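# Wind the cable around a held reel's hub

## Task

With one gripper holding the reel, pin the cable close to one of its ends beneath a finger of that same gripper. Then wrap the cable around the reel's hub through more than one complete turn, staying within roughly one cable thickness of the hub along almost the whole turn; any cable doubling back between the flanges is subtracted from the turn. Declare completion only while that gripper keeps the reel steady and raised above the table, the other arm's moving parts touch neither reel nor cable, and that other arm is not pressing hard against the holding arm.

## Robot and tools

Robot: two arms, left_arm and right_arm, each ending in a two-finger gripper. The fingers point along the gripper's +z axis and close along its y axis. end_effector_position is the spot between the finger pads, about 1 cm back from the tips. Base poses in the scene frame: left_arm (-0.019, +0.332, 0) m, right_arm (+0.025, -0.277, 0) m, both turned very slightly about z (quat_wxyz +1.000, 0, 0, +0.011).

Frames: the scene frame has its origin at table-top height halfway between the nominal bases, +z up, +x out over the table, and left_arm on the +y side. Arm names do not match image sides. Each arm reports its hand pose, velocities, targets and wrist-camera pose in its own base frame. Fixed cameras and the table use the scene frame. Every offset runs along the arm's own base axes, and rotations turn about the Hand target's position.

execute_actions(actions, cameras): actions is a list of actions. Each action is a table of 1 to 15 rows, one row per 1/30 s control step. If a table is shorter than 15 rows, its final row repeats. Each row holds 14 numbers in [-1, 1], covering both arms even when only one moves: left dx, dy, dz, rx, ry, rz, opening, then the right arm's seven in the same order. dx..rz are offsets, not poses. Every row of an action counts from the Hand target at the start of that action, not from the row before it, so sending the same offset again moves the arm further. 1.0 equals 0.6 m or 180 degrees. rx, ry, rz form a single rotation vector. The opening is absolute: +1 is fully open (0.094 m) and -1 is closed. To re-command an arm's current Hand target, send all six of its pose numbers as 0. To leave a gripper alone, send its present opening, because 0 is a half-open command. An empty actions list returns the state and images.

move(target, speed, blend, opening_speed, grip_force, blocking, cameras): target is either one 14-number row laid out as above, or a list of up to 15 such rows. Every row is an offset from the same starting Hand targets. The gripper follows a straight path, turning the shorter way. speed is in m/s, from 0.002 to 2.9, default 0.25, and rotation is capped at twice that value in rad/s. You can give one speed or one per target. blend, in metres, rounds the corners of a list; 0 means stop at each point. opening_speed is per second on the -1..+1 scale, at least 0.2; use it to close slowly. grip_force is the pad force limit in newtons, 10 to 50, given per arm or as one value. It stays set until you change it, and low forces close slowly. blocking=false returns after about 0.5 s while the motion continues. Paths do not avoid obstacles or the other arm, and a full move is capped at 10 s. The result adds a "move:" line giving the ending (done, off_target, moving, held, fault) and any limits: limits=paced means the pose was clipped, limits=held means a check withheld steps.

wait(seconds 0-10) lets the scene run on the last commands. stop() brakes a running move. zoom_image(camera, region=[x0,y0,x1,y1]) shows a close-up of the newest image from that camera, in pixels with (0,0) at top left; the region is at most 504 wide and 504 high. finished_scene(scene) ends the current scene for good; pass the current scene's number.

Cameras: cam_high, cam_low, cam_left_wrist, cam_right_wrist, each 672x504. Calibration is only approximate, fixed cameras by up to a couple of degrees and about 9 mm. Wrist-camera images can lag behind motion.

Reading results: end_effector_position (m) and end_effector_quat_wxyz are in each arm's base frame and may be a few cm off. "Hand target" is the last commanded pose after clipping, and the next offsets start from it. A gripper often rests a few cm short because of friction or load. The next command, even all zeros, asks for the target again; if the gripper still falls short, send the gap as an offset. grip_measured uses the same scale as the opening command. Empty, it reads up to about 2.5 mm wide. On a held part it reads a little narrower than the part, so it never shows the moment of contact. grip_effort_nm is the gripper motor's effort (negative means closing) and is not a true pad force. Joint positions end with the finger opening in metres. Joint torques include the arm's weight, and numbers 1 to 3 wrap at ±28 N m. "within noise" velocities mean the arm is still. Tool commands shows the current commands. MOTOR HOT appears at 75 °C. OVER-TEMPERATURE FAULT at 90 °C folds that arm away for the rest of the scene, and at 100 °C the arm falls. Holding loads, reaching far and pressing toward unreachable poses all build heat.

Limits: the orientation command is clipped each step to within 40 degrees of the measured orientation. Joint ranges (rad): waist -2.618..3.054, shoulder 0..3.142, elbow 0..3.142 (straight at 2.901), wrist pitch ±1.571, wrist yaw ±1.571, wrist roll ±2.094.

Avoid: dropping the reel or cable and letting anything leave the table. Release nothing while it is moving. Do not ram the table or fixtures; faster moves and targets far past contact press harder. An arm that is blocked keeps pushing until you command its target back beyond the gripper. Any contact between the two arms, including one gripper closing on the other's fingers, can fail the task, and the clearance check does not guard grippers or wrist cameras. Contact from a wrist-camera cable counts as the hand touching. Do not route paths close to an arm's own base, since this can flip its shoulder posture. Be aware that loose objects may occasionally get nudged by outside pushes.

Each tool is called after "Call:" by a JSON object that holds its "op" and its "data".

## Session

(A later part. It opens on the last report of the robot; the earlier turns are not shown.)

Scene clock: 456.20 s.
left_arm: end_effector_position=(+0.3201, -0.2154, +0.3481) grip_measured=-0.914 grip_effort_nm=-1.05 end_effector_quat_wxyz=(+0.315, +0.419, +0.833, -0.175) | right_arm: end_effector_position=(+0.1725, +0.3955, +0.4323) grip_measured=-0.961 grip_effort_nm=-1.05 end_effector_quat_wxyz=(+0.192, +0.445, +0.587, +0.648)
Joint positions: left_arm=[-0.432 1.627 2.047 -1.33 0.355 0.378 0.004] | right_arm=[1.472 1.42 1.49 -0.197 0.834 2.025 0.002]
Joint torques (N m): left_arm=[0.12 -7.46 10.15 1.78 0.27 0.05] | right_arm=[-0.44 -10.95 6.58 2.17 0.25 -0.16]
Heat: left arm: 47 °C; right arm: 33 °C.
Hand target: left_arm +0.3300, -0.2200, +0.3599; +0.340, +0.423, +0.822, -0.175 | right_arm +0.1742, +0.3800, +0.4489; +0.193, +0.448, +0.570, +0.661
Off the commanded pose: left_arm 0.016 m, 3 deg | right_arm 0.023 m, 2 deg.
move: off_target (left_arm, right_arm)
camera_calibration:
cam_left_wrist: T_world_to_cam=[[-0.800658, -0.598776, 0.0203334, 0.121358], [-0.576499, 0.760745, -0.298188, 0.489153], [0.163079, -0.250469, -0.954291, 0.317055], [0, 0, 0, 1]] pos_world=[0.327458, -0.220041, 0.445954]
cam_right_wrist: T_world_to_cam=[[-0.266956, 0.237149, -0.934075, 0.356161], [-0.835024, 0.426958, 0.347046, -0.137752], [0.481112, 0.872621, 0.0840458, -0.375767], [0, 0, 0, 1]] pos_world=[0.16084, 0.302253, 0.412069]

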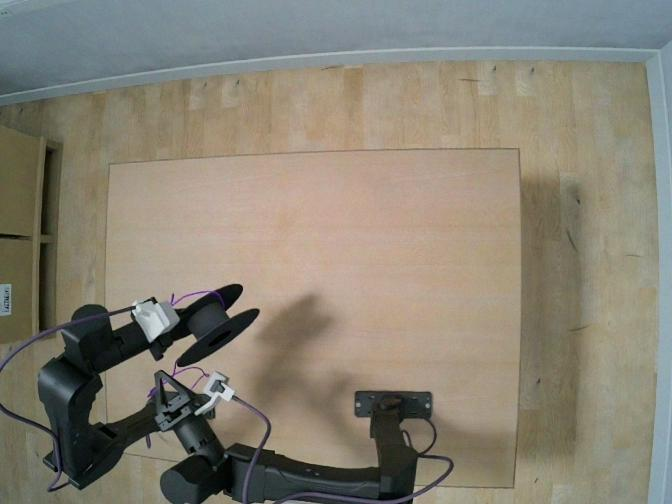

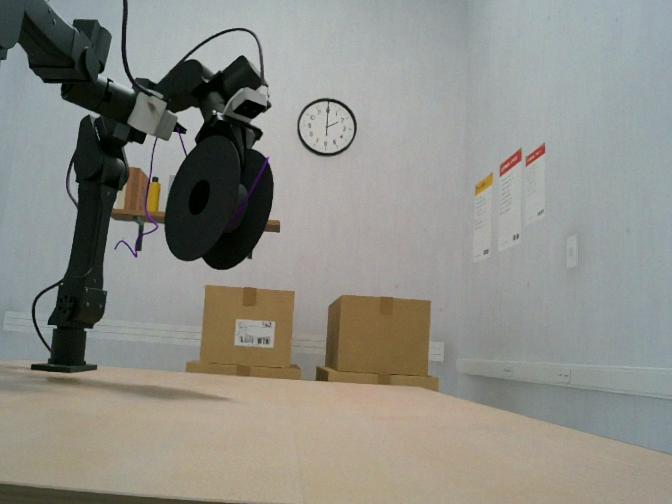

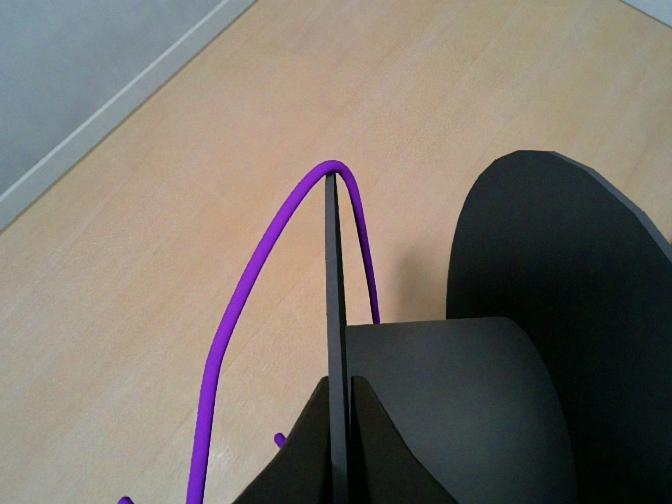

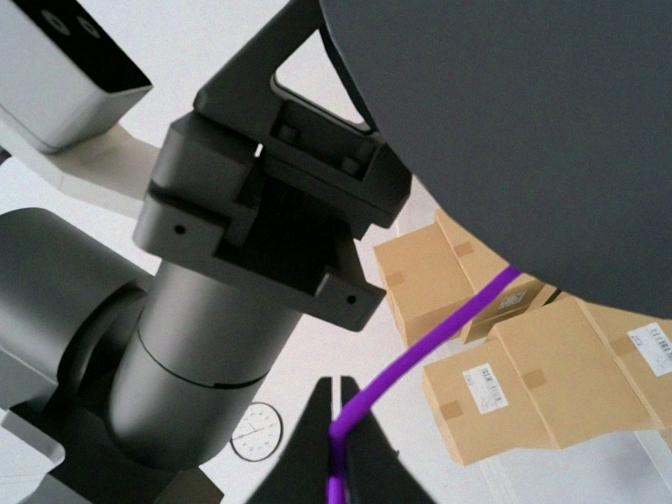

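Call:
{"op": "move", "data": {"target": [[0,0,0,0,0,0,-1,-0.126,0.175,-0.14,0,0,0,-1],[0,0,0,0,0,0,-1,-0.0755,0.293,-0.284,-0.099,-0.071,0.0063,-1],[0,0,0,0,0,0,-1,-0.0755,0.293,-0.284,-0.099,-0.071,0.0063,-0.92],[0.0776,-0.1084,0,0,0,0,-1,-0.0755,0.293,-0.284,-0.099,-0.071,0.0063,-0.92],[0.0776,-0.1084,0,0,0,0,-1,-0.0755,0.293,-0.284,-0.099,-0.071,0.0063,-1]], "cameras": ["all"], "speed": 0.08}}

Call:
{"op": "zoom_image", "data": {"camera": "cam_high", "region": [100, 240, 300, 420]}}

Scene clock: 464.87 s.
left_arm: end_effector_position=(+0.3318, -0.2267, +0.3342) grip_measured=-0.914 grip_effort_nm=-1.05 end_effector_quat_wxyz=(+0.288, +0.423, +0.844, -0.157) | right_arm: end_effector_position=(+0.1289, +0.5494, +0.2777) grip_measured=-0.922 grip_effort_nm=0.09 end_effector_quat_wxyz=(+0.315, +0.333, +0.646, +0.611)
Joint positions: left_arm=[-0.469 1.723 2.138 -1.378 0.299 0.366 0.004] | right_arm=[1.608 2.004 1.512 0.39 0.986 1.656 0.004]
Joint torques (N m): left_arm=[0.16 -10.41 6.54 1.62 0.34 0] | right_arm=[0.01 -11.11 9.43 2.02 0.04 -0.1]
Heat: left arm: 46 °C; right arm: 33 °C.
Hand target: left_arm +0.3334, -0.2294, +0.3384; +0.299, +0.425, +0.839, -0.163 (not the last commanded pose) | right_arm +0.1287, +0.5557, +0.2784; +0.316, +0.331, +0.645, +0.613
Tool commands: left_gripper/opening=-1.0 right_gripper/opening=-0.92
Off the commanded pose: left_arm 0.078 m, 7 deg | right_arm 0.007 m, 0 deg.
move: held (left_arm; a check stopped the path); path passed 3 of 5 targets; target 5's new opening was not sent; limits=held
pose unreachable (left arm): on one or more control steps of this call, first in action 0 (counted from 0), this arm could not follow its commanded pose, so it was not sent that pose on those steps. It may still have moved: this result reports where it is.
cause: moving toward the commanded pose would bring a part of the arm too close to another arm (this arm's upper arm (the part past joint 2) and the right arm's gripper housing, along the way the arms are being sent, or toward where that arm still pushes).
camera_calibration:
cam_left_wrist: T_world_to_cam=[[-0.797259, -0.603508, 0.0125205, 0.124616], [-0.589351, 0.773736, -0.232375, 0.485486], [0.130553, -0.192642, -0.972546, 0.329074], [0, 0, 0, 1]] pos_world=[0.342511, -0.237038, 0.431294]
cam_right_wrist: T_world_to_cam=[[-0.0394442, -0.0330066, -0.998676, 0.30058], [-0.883524, 0.467983, 0.0194291, -0.111518], [0.466723, 0.883121, -0.0476213, -0.443496], [0, 0, 0, 1]] pos_world=[0.120317, 0.45377, 0.281229]

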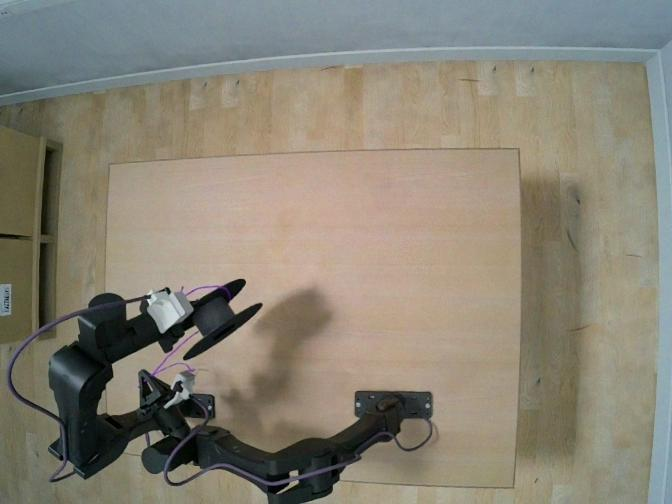

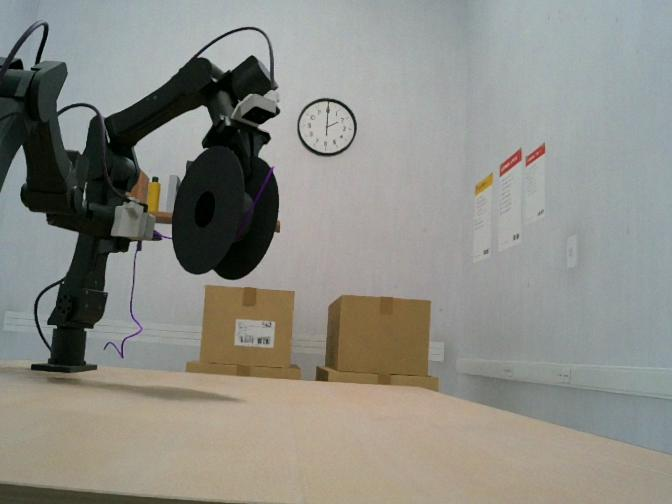

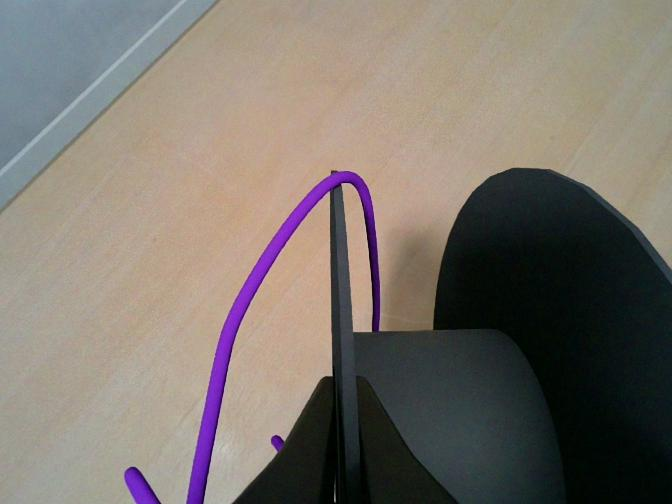

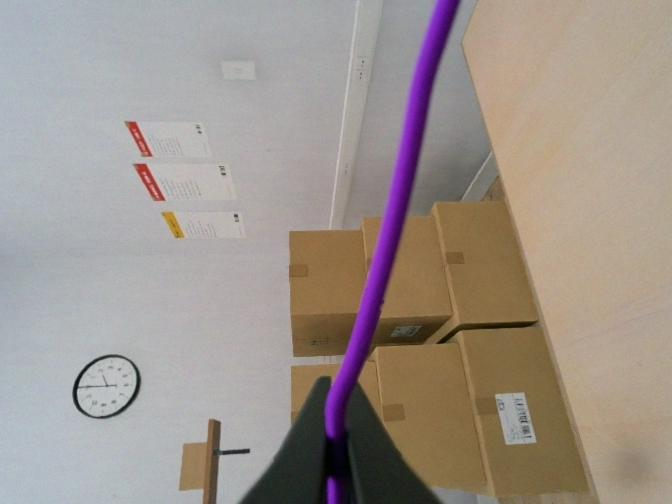

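Scaled by 2.520 from the camera's 672x504 image, which has a finer 960x720 frame.

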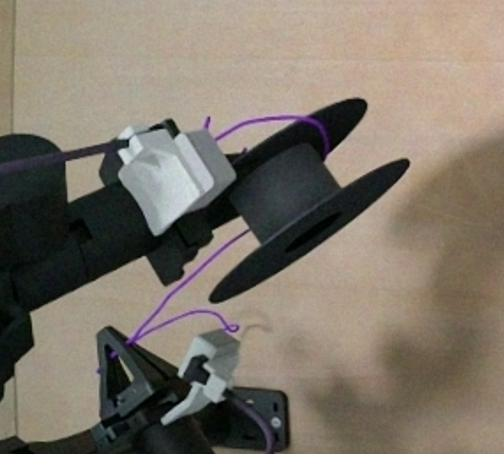

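Call:
{"op": "move", "data": {"target": [[0.0,0.0,0.14,-0.0678,-0.0485,0,-1,0,0,0,0,0,0,-0.92],[0.0,0.0,0.14,-0.0678,-0.0485,0,-1,0,0,0,0,0,0,-1]], "cameras": ["all"], "speed": 0.08}}

Call:
{"op": "zoom_image", "data": {"camera": "cam_high", "region": [100, 240, 300, 420]}}

Call:
{"op": "zoom_image", "data": {"camera": "cam_low", "region": [60, 30, 350, 330]}}

Scene clock: 468.27 s.
left_arm: end_effector_position=(+0.3334, -0.2230, +0.3792) grip_measured=-0.914 grip_effort_nm=-1.05 end_effector_quat_wxyz=(+0.340, +0.402, +0.827, -0.198) | right_arm: end_effector_position=(+0.1300, +0.5479, +0.2779) grip_measured=-0.961 grip_effort_nm=-1.05 end_effector_quat_wxyz=(+0.318, +0.336, +0.644, +0.609)
Joint positions: left_arm=[-0.417 1.716 2.25 -1.381 0.397 0.336 0.004] | right_arm=[1.608 2.004 1.512 0.39 0.996 1.656 0.002]
Joint torques (N m): left_arm=[0.61 -12.88 10.69 2.22 0.77 -0.14] | right_arm=[-0.01 -11.17 9.39 2 -0.04 -0.1]
Heat: left arm: 46 °C; right arm: 34 °C.
Hand target: left_arm +0.3334, -0.2294, +0.4223; +0.405, +0.402, +0.792, -0.219 | right_arm +0.1288, +0.5557, +0.2784; +0.316, +0.331, +0.645, +0.613
Off the commanded pose: left_arm 0.044 m, 9 deg | right_arm 0.008 m, 1 deg.
move: off_target (left_arm)
camera_calibration:
cam_left_wrist: T_world_to_cam=[[-0.790617, -0.61044, 0.0478268, 0.110407], [-0.583052, 0.726681, -0.363297, 0.531053], [0.187016, -0.315115, -0.930445, 0.311208], [0, 0, 0, 1]] pos_world=[0.33872, -0.220443, 0.477211]
cam_right_wrist: T_world_to_cam=[[-0.0387645, -0.0322621, -0.998727, 0.300334], [-0.878861, 0.476711, 0.0187126, -0.115076], [0.475501, 0.878468, -0.0468334, -0.441462], [0, 0, 0, 1]] pos_world=[0.120422, 0.452357, 0.281431]

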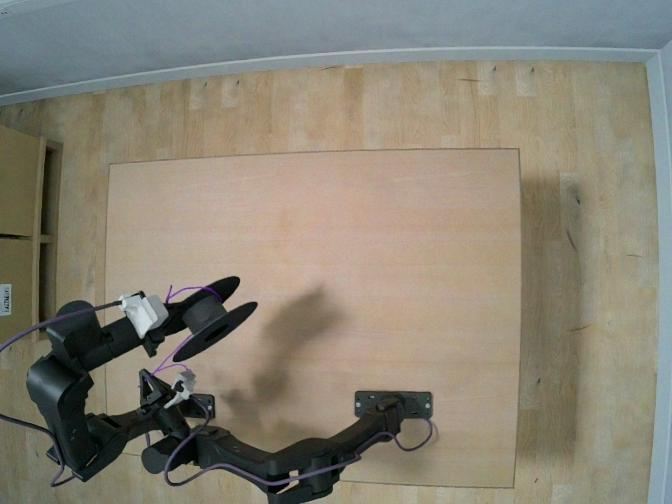

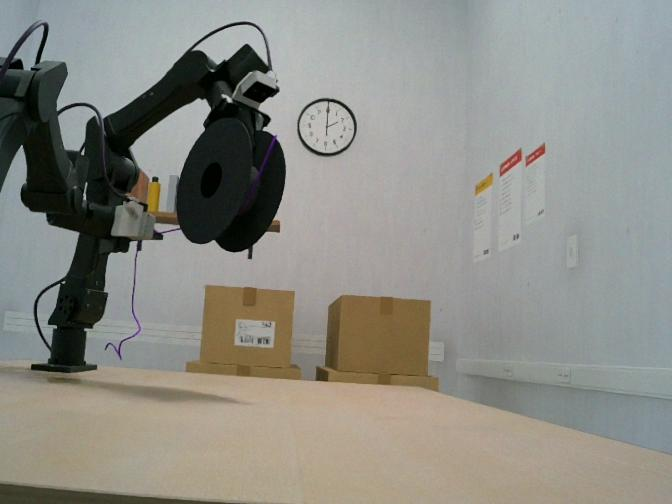

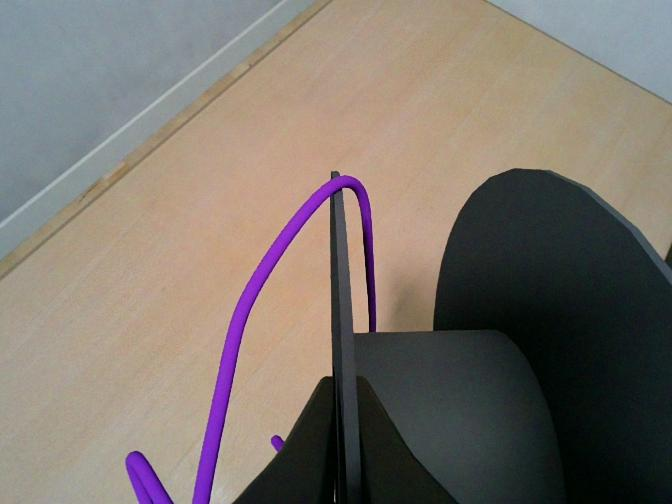

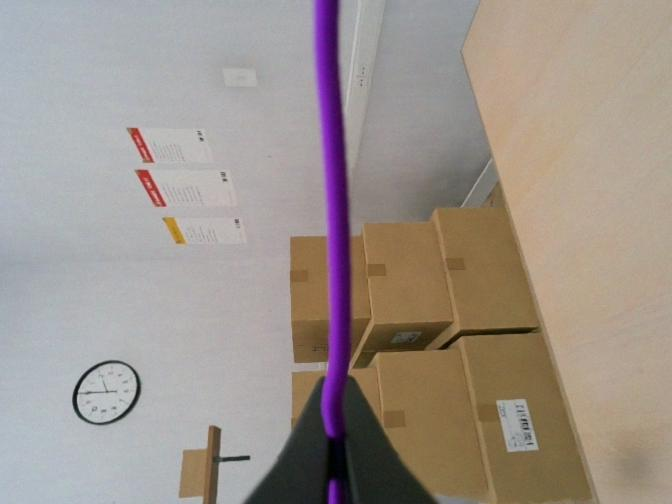

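Scaled by 2.520 from the camera's 672x504 image, which has a finer 960x720 frame.

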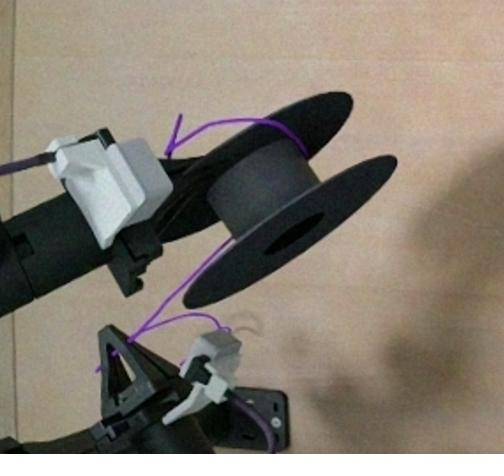

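Scaled by 1.680 from the camera's 672x504 image, which has a finer 960x720 frame.

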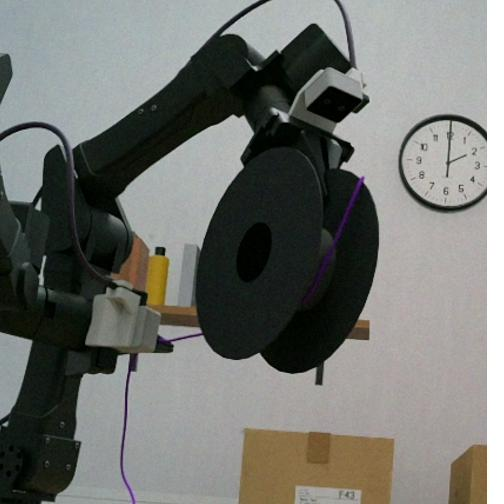

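Call:
{"op": "move", "data": {"target": [[0,0,0,0,0,0,-1,-0.0895,-0.064,0,0,0,0,-1],[0,0,0,0,0,0,-1,-0.049,-0.121,0.26,0.099,0.071,-0.0063,-1],[0,0,0,0,0,0,-1,0.019,-0.216,0.385,0.099,0.071,-0.0063,-1]], "cameras": ["all"], "speed": 0.1, "blend": 0.02}}

Call:
{"op": "zoom_image", "data": {"camera": "cam_low", "region": [60, 0, 350, 300]}}

Scene clock: 474.07 s.
left_arm: end_effector_position=(+0.3346, -0.2277, +0.3867) grip_measured=-0.916 grip_effort_nm=-1.06 end_effector_quat_wxyz=(+0.352, +0.401, +0.819, -0.211) | right_arm: end_effector_position=(+0.1395, +0.4392, +0.4874) grip_measured=-0.961 grip_effort_nm=-1.05 end_effector_quat_wxyz=(+0.206, +0.442, +0.587, +0.646)
Joint positions: left_arm=[-0.417 1.716 2.258 -1.357 0.42 0.323 0.004] | right_arm=[1.589 1.684 1.989 -0.445 0.968 2.023 0.002]
Joint torques (N m): left_arm=[0.46 -12.51 10.14 2.07 0.51 -0.08] | right_arm=[-0.16 -11.73 8.96 1.89 0.11 0.04]
Heat: left arm: 47 °C; right arm: 34 °C.
Hand target: left_arm +0.3334, -0.2294, +0.4223; +0.405, +0.402, +0.792, -0.219 | right_arm +0.1401, +0.4262, +0.5093; +0.193, +0.448, +0.570, +0.661
Off the commanded pose: left_arm 0.036 m, 7 deg | right_arm 0.026 m, 3 deg.
move: off_target (left_arm, right_arm)
camera_calibration:
cam_left_wrist: T_world_to_cam=[[-0.795671, -0.603033, 0.0570898, 0.10794], [-0.572619, 0.718096, -0.395532, 0.544936], [0.197523, -0.347404, -0.916676, 0.300334], [0, 0, 0, 1]] pos_world=[0.338602, -0.221888, 0.484686]
cam_right_wrist: T_world_to_cam=[[-0.245897, 0.226565, -0.942445, 0.394242], [-0.834363, 0.445382, 0.324768, -0.20038], [0.493329, 0.866201, 0.0795195, -0.399334], [0, 0, 0, 1]] pos_world=[0.126756, 0.345827, 0.468383]

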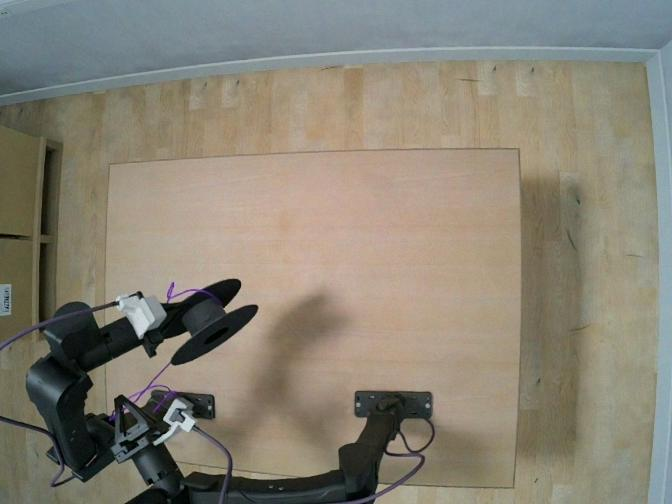

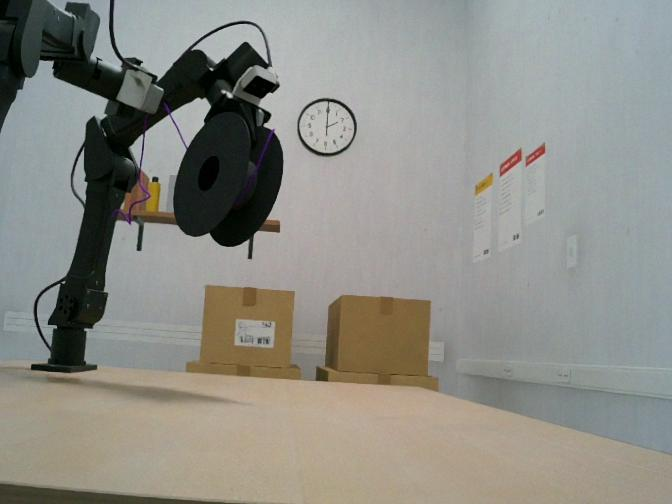

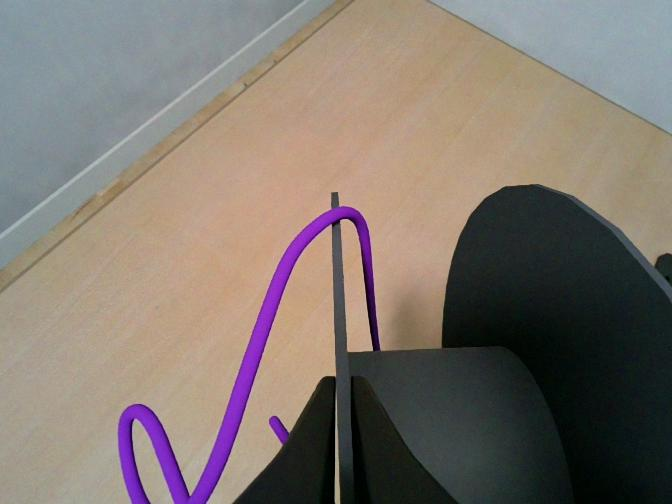

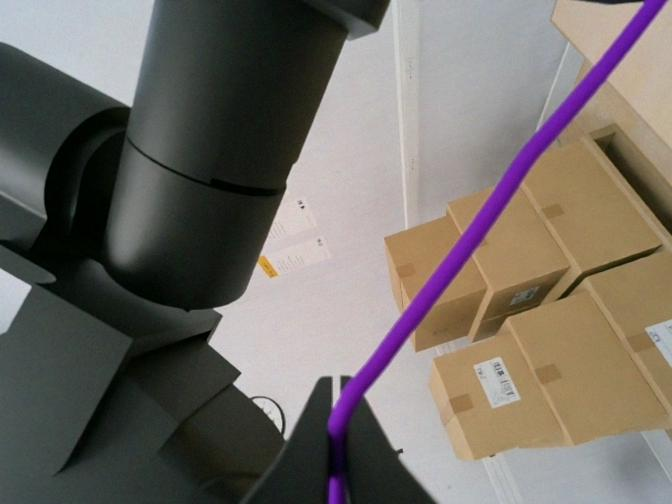

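Scaled by 1.680 from the camera's 672x504 image, which has a finer 960x720 frame.

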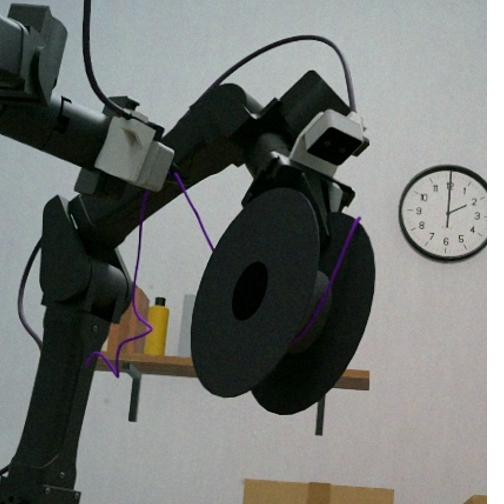

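Call:
{"op": "move", "data": {"target": [[0,0,0,0,0,0,-1,0.069,-0.096,0.035,0,0,0,-1],[0,0,0,0,0,0,-1,0.134,-0.187,0.018,0,0,0,-1]], "cameras": ["all"], "speed": 0.1, "blend": 0.02}}

Call:
{"op": "zoom_image", "data": {"camera": "cam_low", "region": [60, 0, 350, 300]}}

Call:
{"op": "zoom_image", "data": {"camera": "cam_high", "region": [100, 240, 300, 420]}}

Scene clock: 476.70 s.
left_arm: end_effector_position=(+0.3381, -0.2305, +0.3935) grip_measured=-0.916 grip_effort_nm=-1.05 end_effector_quat_wxyz=(+0.366, +0.400, +0.812, -0.214) | right_arm: end_effector_position=(+0.2206, +0.3269, +0.5078) grip_measured=-0.961 grip_effort_nm=-1.05 end_effector_quat_wxyz=(+0.189, +0.448, +0.586, +0.648)
Joint positions: left_arm=[-0.417 1.716 2.263 -1.329 0.426 0.319 0.004] | right_arm=[1.235 1.356 1.776 -0.527 0.598 2.001 0.002]
Joint torques (N m): left_arm=[0.31 -12.08 9.92 1.86 0.41 -0.03] | right_arm=[-0.69 -8.29 5.46 2.41 0.17 -0.11]
Heat: left arm: 47 °C; right arm: 33 °C.
Hand target: left_arm +0.3334, -0.2294, +0.4222; +0.405, +0.402, +0.792, -0.219 | right_arm +0.2205, +0.3139, +0.5202; +0.193, +0.448, +0.570, +0.661
Off the commanded pose: left_arm 0.029 m, 5 deg | right_arm 0.018 m, 2 deg.
move: off_target (left_arm, right_arm)
camera_calibration:
cam_left_wrist: T_world_to_cam=[[-0.797986, -0.600737, 0.0483172, 0.113403], [-0.56087, 0.7109, -0.424318, 0.557344], [0.220555, -0.365699, -0.904223, 0.288032], [0, 0, 0, 1]] pos_world=[0.339565, -0.222758, 0.491457]
cam_right_wrist: T_world_to_cam=[[-0.274232, 0.242445, -0.9306, 0.45383], [-0.832188, 0.425129, 0.355989, -0.0990569], [0.481933, 0.872059, 0.0851758, -0.345931], [0, 0, 0, 1]] pos_world=[0.208736, 0.233756, 0.487062]

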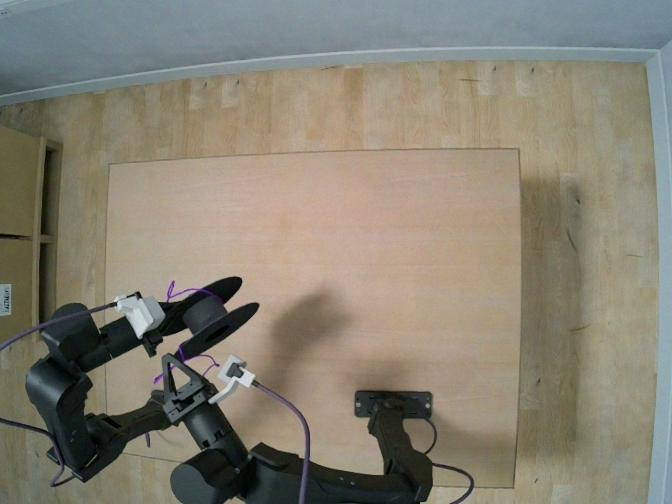

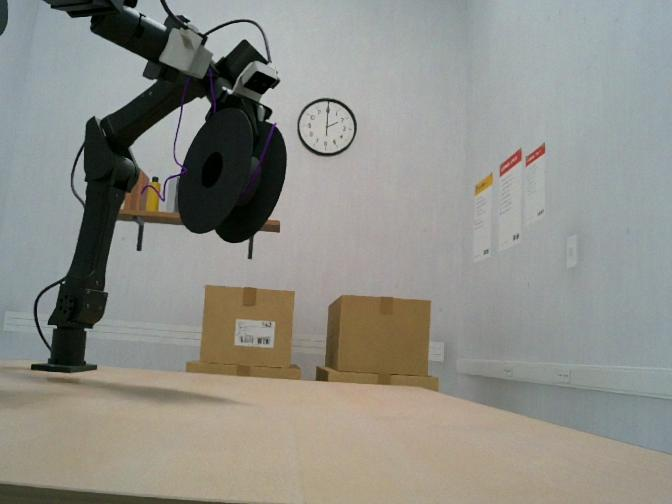

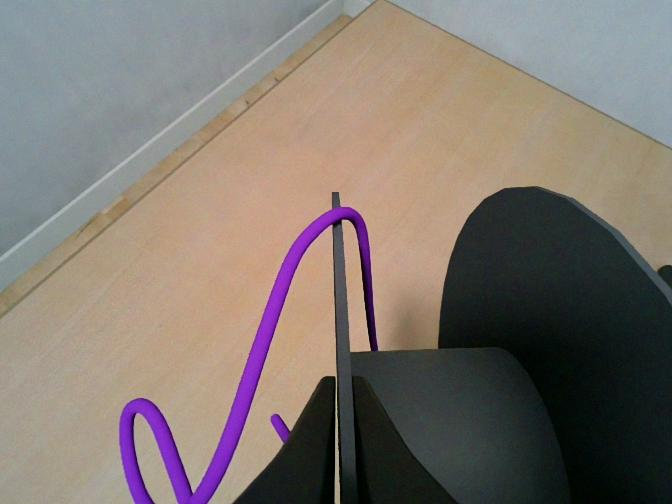

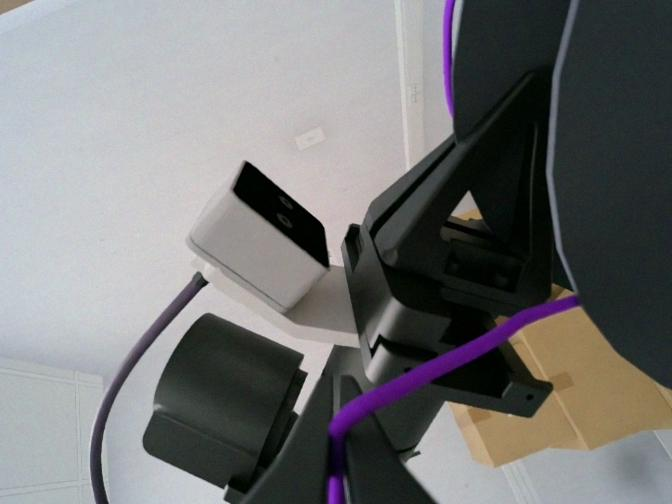

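Scaled by 1.680 from the camera's 672x504 image, which has a finer 960x720 frame.

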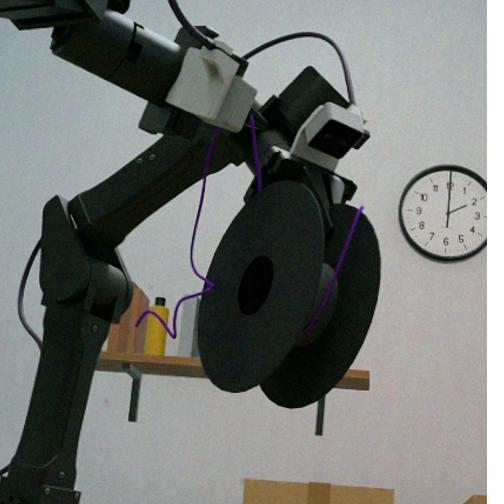

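Scaled by 2.520 from the camera's 672x504 image, which has a finer 960x720 frame.

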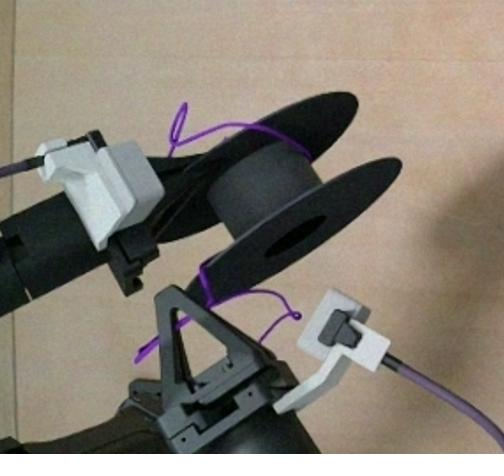

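Call:
{"op": "move", "data": {"target": [[0,0,0,0,0,0,-1,0.073,-0.102,-0.035,0,0,0,-1],[0,0,0,0,0,0,-1,0.175,-0.088,-0.075,0,0,0,-1]], "cameras": ["all"], "speed": 0.1, "blend": 0.02}}

Call:
{"op": "zoom_image", "data": {"camera": "cam_low", "region": [100, 0, 390, 300]}}

Call:
{"op": "zoom_image", "data": {"camera": "cam_high", "region": [100, 240, 300, 420]}}

Scene clock: 479.53 s.
left_arm: end_effector_position=(+0.3454, -0.2352, +0.4035) grip_measured=-0.916 grip_effort_nm=-1.05 end_effector_quat_wxyz=(+0.390, +0.400, +0.800, -0.217) | right_arm: end_effector_position=(+0.3133, +0.2740, +0.4636) grip_measured=-0.961 grip_effort_nm=-1.04 end_effector_quat_wxyz=(+0.161, +0.444, +0.594, +0.651)
Joint positions: left_arm=[-0.417 1.716 2.263 -1.273 0.435 0.312 0.004] | right_arm=[0.739 1.277 1.52 -0.344 0.052 1.975 0.002]
Joint torques (N m): left_arm=[0.34 -11.86 10.28 1.39 0.3 0.01] | right_arm=[-2.13 -5.49 6.52 2.9 0.5 -0.17]
Heat: left arm: 47 °C; right arm: 33 °C.
Hand target: left_arm +0.3334, -0.2294, +0.4223; +0.405, +0.402, +0.792, -0.219 | right_arm +0.3255, +0.2610, +0.4751; +0.193, +0.448, +0.570, +0.661
Off the commanded pose: left_arm 0.023 m, 2 deg | right_arm 0.021 m, 5 deg.
move: off_target (left_arm, right_arm)
camera_calibration:
cam_left_wrist: T_world_to_cam=[[-0.801184, -0.597628, 0.030725, 0.124893], [-0.539051, 0.698454, -0.47073, 0.5773], [0.259862, -0.393704, -0.881742, 0.264578], [0, 0, 0, 1]] pos_world=[0.342502, -0.224412, 0.501205]
cam_right_wrist: T_world_to_cam=[[-0.311192, 0.243071, -0.918736, 0.456858], [-0.841748, 0.378268, 0.385193, 0.018588], [0.441158, 0.893213, 0.0868902, -0.334525], [0, 0, 0, 1]] pos_world=[0.305395, 0.180722, 0.441639]

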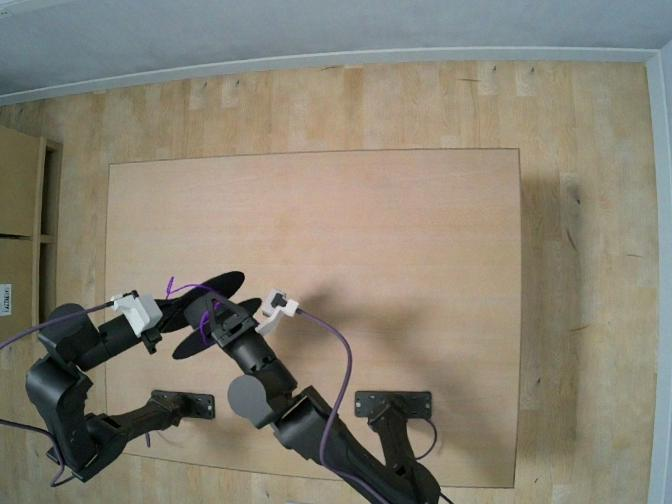

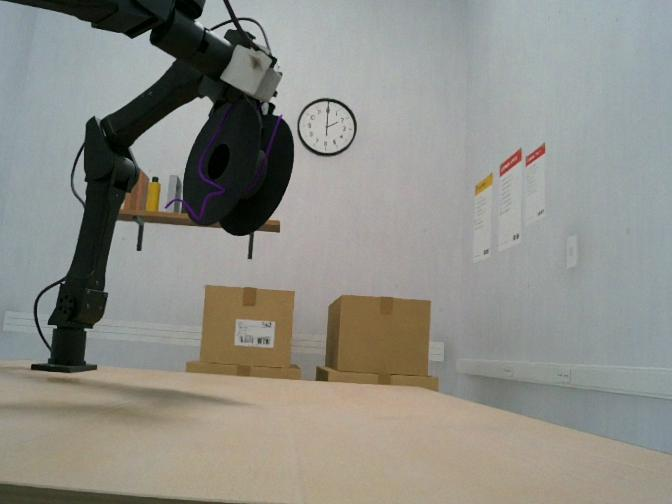

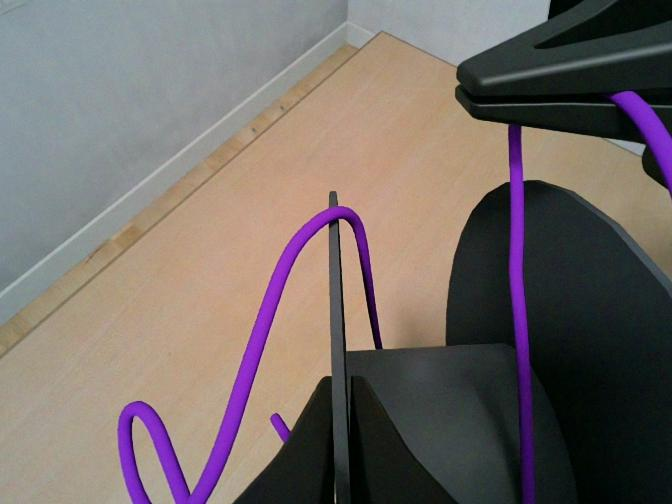

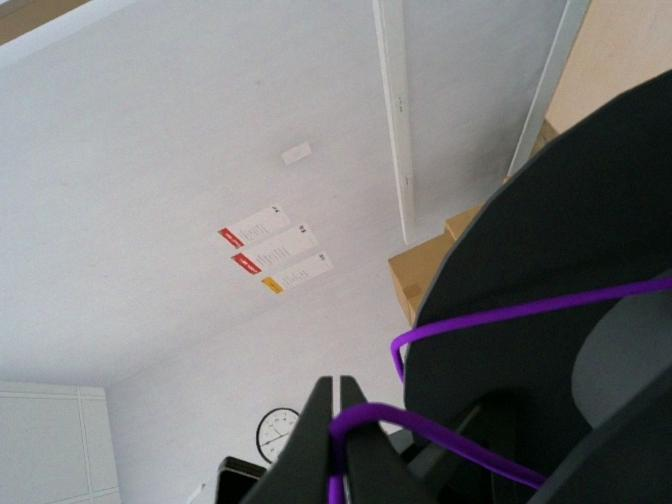

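Scaled by 1.680 from the camera's 672x504 image, which has a finer 960x720 frame.

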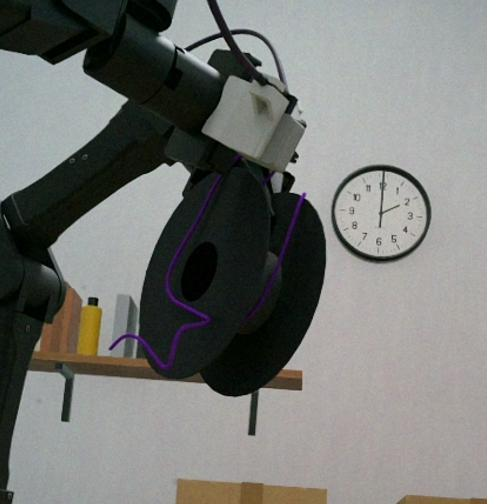

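Scaled by 2.520 from the camera's 672x504 image, which has a finer 960x720 frame.

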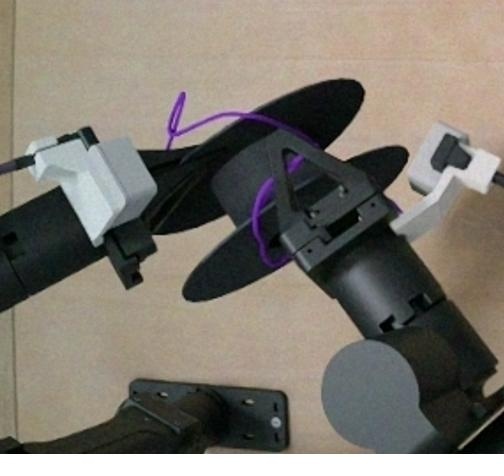

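Call:
{"op": "move", "data": {"target": [[0,0,0,0,0,0,-1,-0.02,0.028,-0.045,0,0,0,-1],[0,0,0,0,0,0,-1,-0.02,0.028,-0.045,0,0,0,-0.6]], "cameras": ["all"], "speed": 0.05, "opening_speed": 0.3}}

Call:
{"op": "zoom_image", "data": {"camera": "cam_low", "region": [100, 0, 390, 300]}}

Call:
{"op": "zoom_image", "data": {"camera": "cam_high", "region": [100, 240, 300, 420]}}

Scene clock: 484.40 s.
left_arm: end_effector_position=(+0.3390, -0.2305, +0.3941) grip_measured=-0.916 grip_effort_nm=-1.06 end_effector_quat_wxyz=(+0.367, +0.398, +0.813, -0.214) | right_arm: end_effector_position=(+0.3185, +0.2823, +0.4436) grip_measured=-0.602 grip_effort_nm=0.10 end_effector_quat_wxyz=(+0.187, +0.453, +0.574, +0.656)
Joint positions: left_arm=[-0.417 1.716 2.263 -1.324 0.425 0.314 0.004] | right_arm=[0.794 1.269 1.394 -0.195 0.168 1.974 0.019]
Joint torques (N m): left_arm=[0.39 -12.1 9.98 1.82 0.43 0] | right_arm=[0.44 -7.69 5.87 2.39 0.14 -0.12]
Motor temperatures (°C): left_arm=[21 28 41 46 22 21 28] | right_arm=[24 25 33 32 21 23 23]
Heat: left arm: 46 °C; right arm: 33 °C.
Hand target: left_arm +0.3334, -0.2294, +0.4223; +0.405, +0.402, +0.792, -0.219 | right_arm +0.3135, +0.2778, +0.4482; +0.193, +0.448, +0.570, +0.661
Off the commanded pose: left_arm 0.029 m, 5 deg | right_arm 0.008 m, 1 deg.
move: off_target (left_arm)
camera_calibration:
cam_left_wrist: T_world_to_cam=[[-0.795318, -0.604217, 0.0488928, 0.112145], [-0.563558, 0.707261, -0.426831, 0.559116], [0.223318, -0.36702, -0.903009, 0.286697], [0, 0, 0, 1]] pos_world=[0.340261, -0.222457, 0.492054]
cam_right_wrist: T_world_to_cam=[[-0.26852, 0.272658, -0.92388, 0.41845], [-0.82867, 0.423614, 0.365866, 0.0190376], [0.491125, 0.863834, 0.112195, -0.361427], [0, 0, 0, 1]] pos_world=[0.305644, 0.190055, 0.420182]

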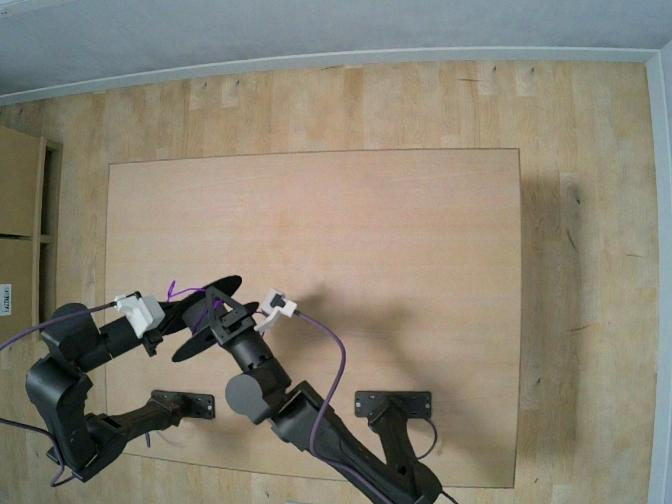

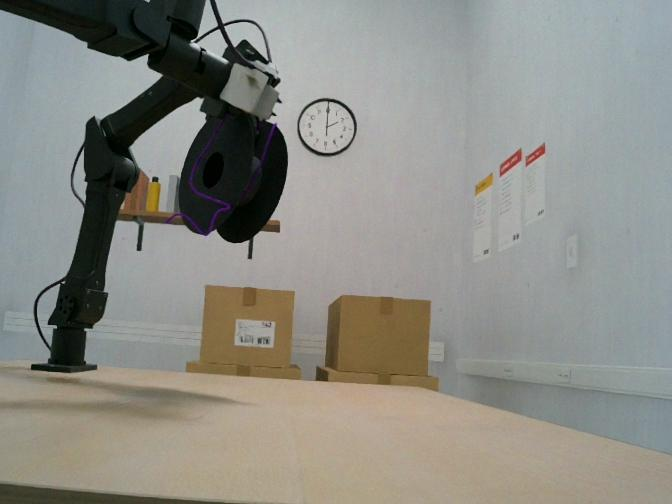

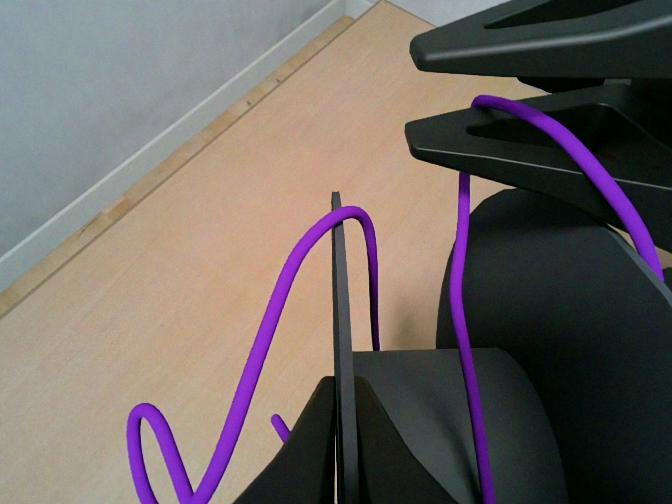

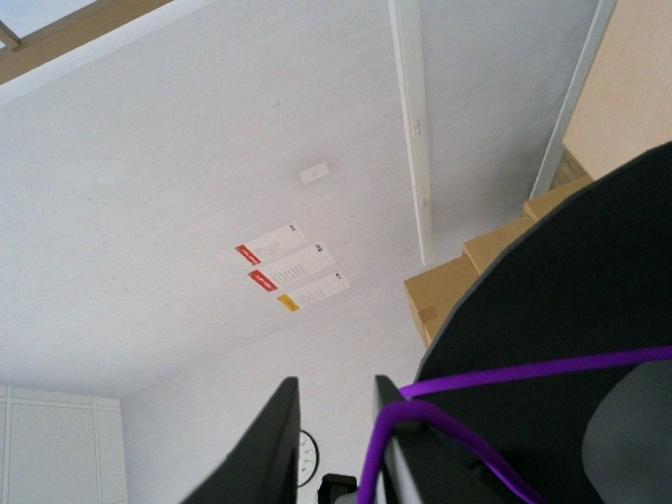

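Scaled by 1.680 from the camera's 672x504 image, which has a finer 960x720 frame.

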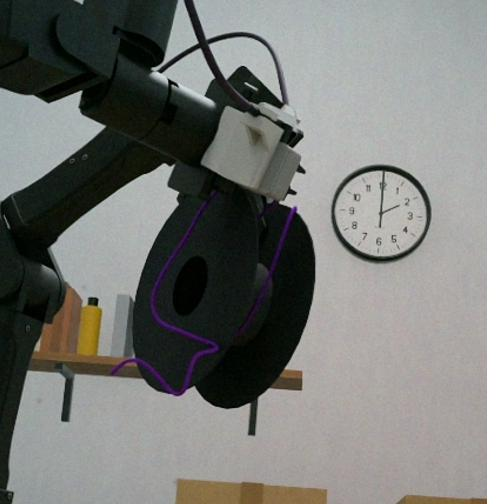

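Scaled by 2.520 from the camera's 672x504 image, which has a finer 960x720 frame.

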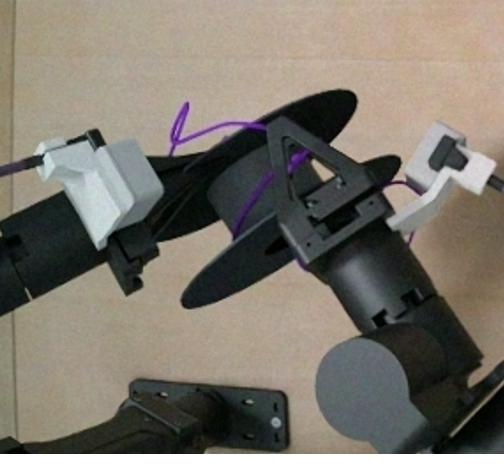

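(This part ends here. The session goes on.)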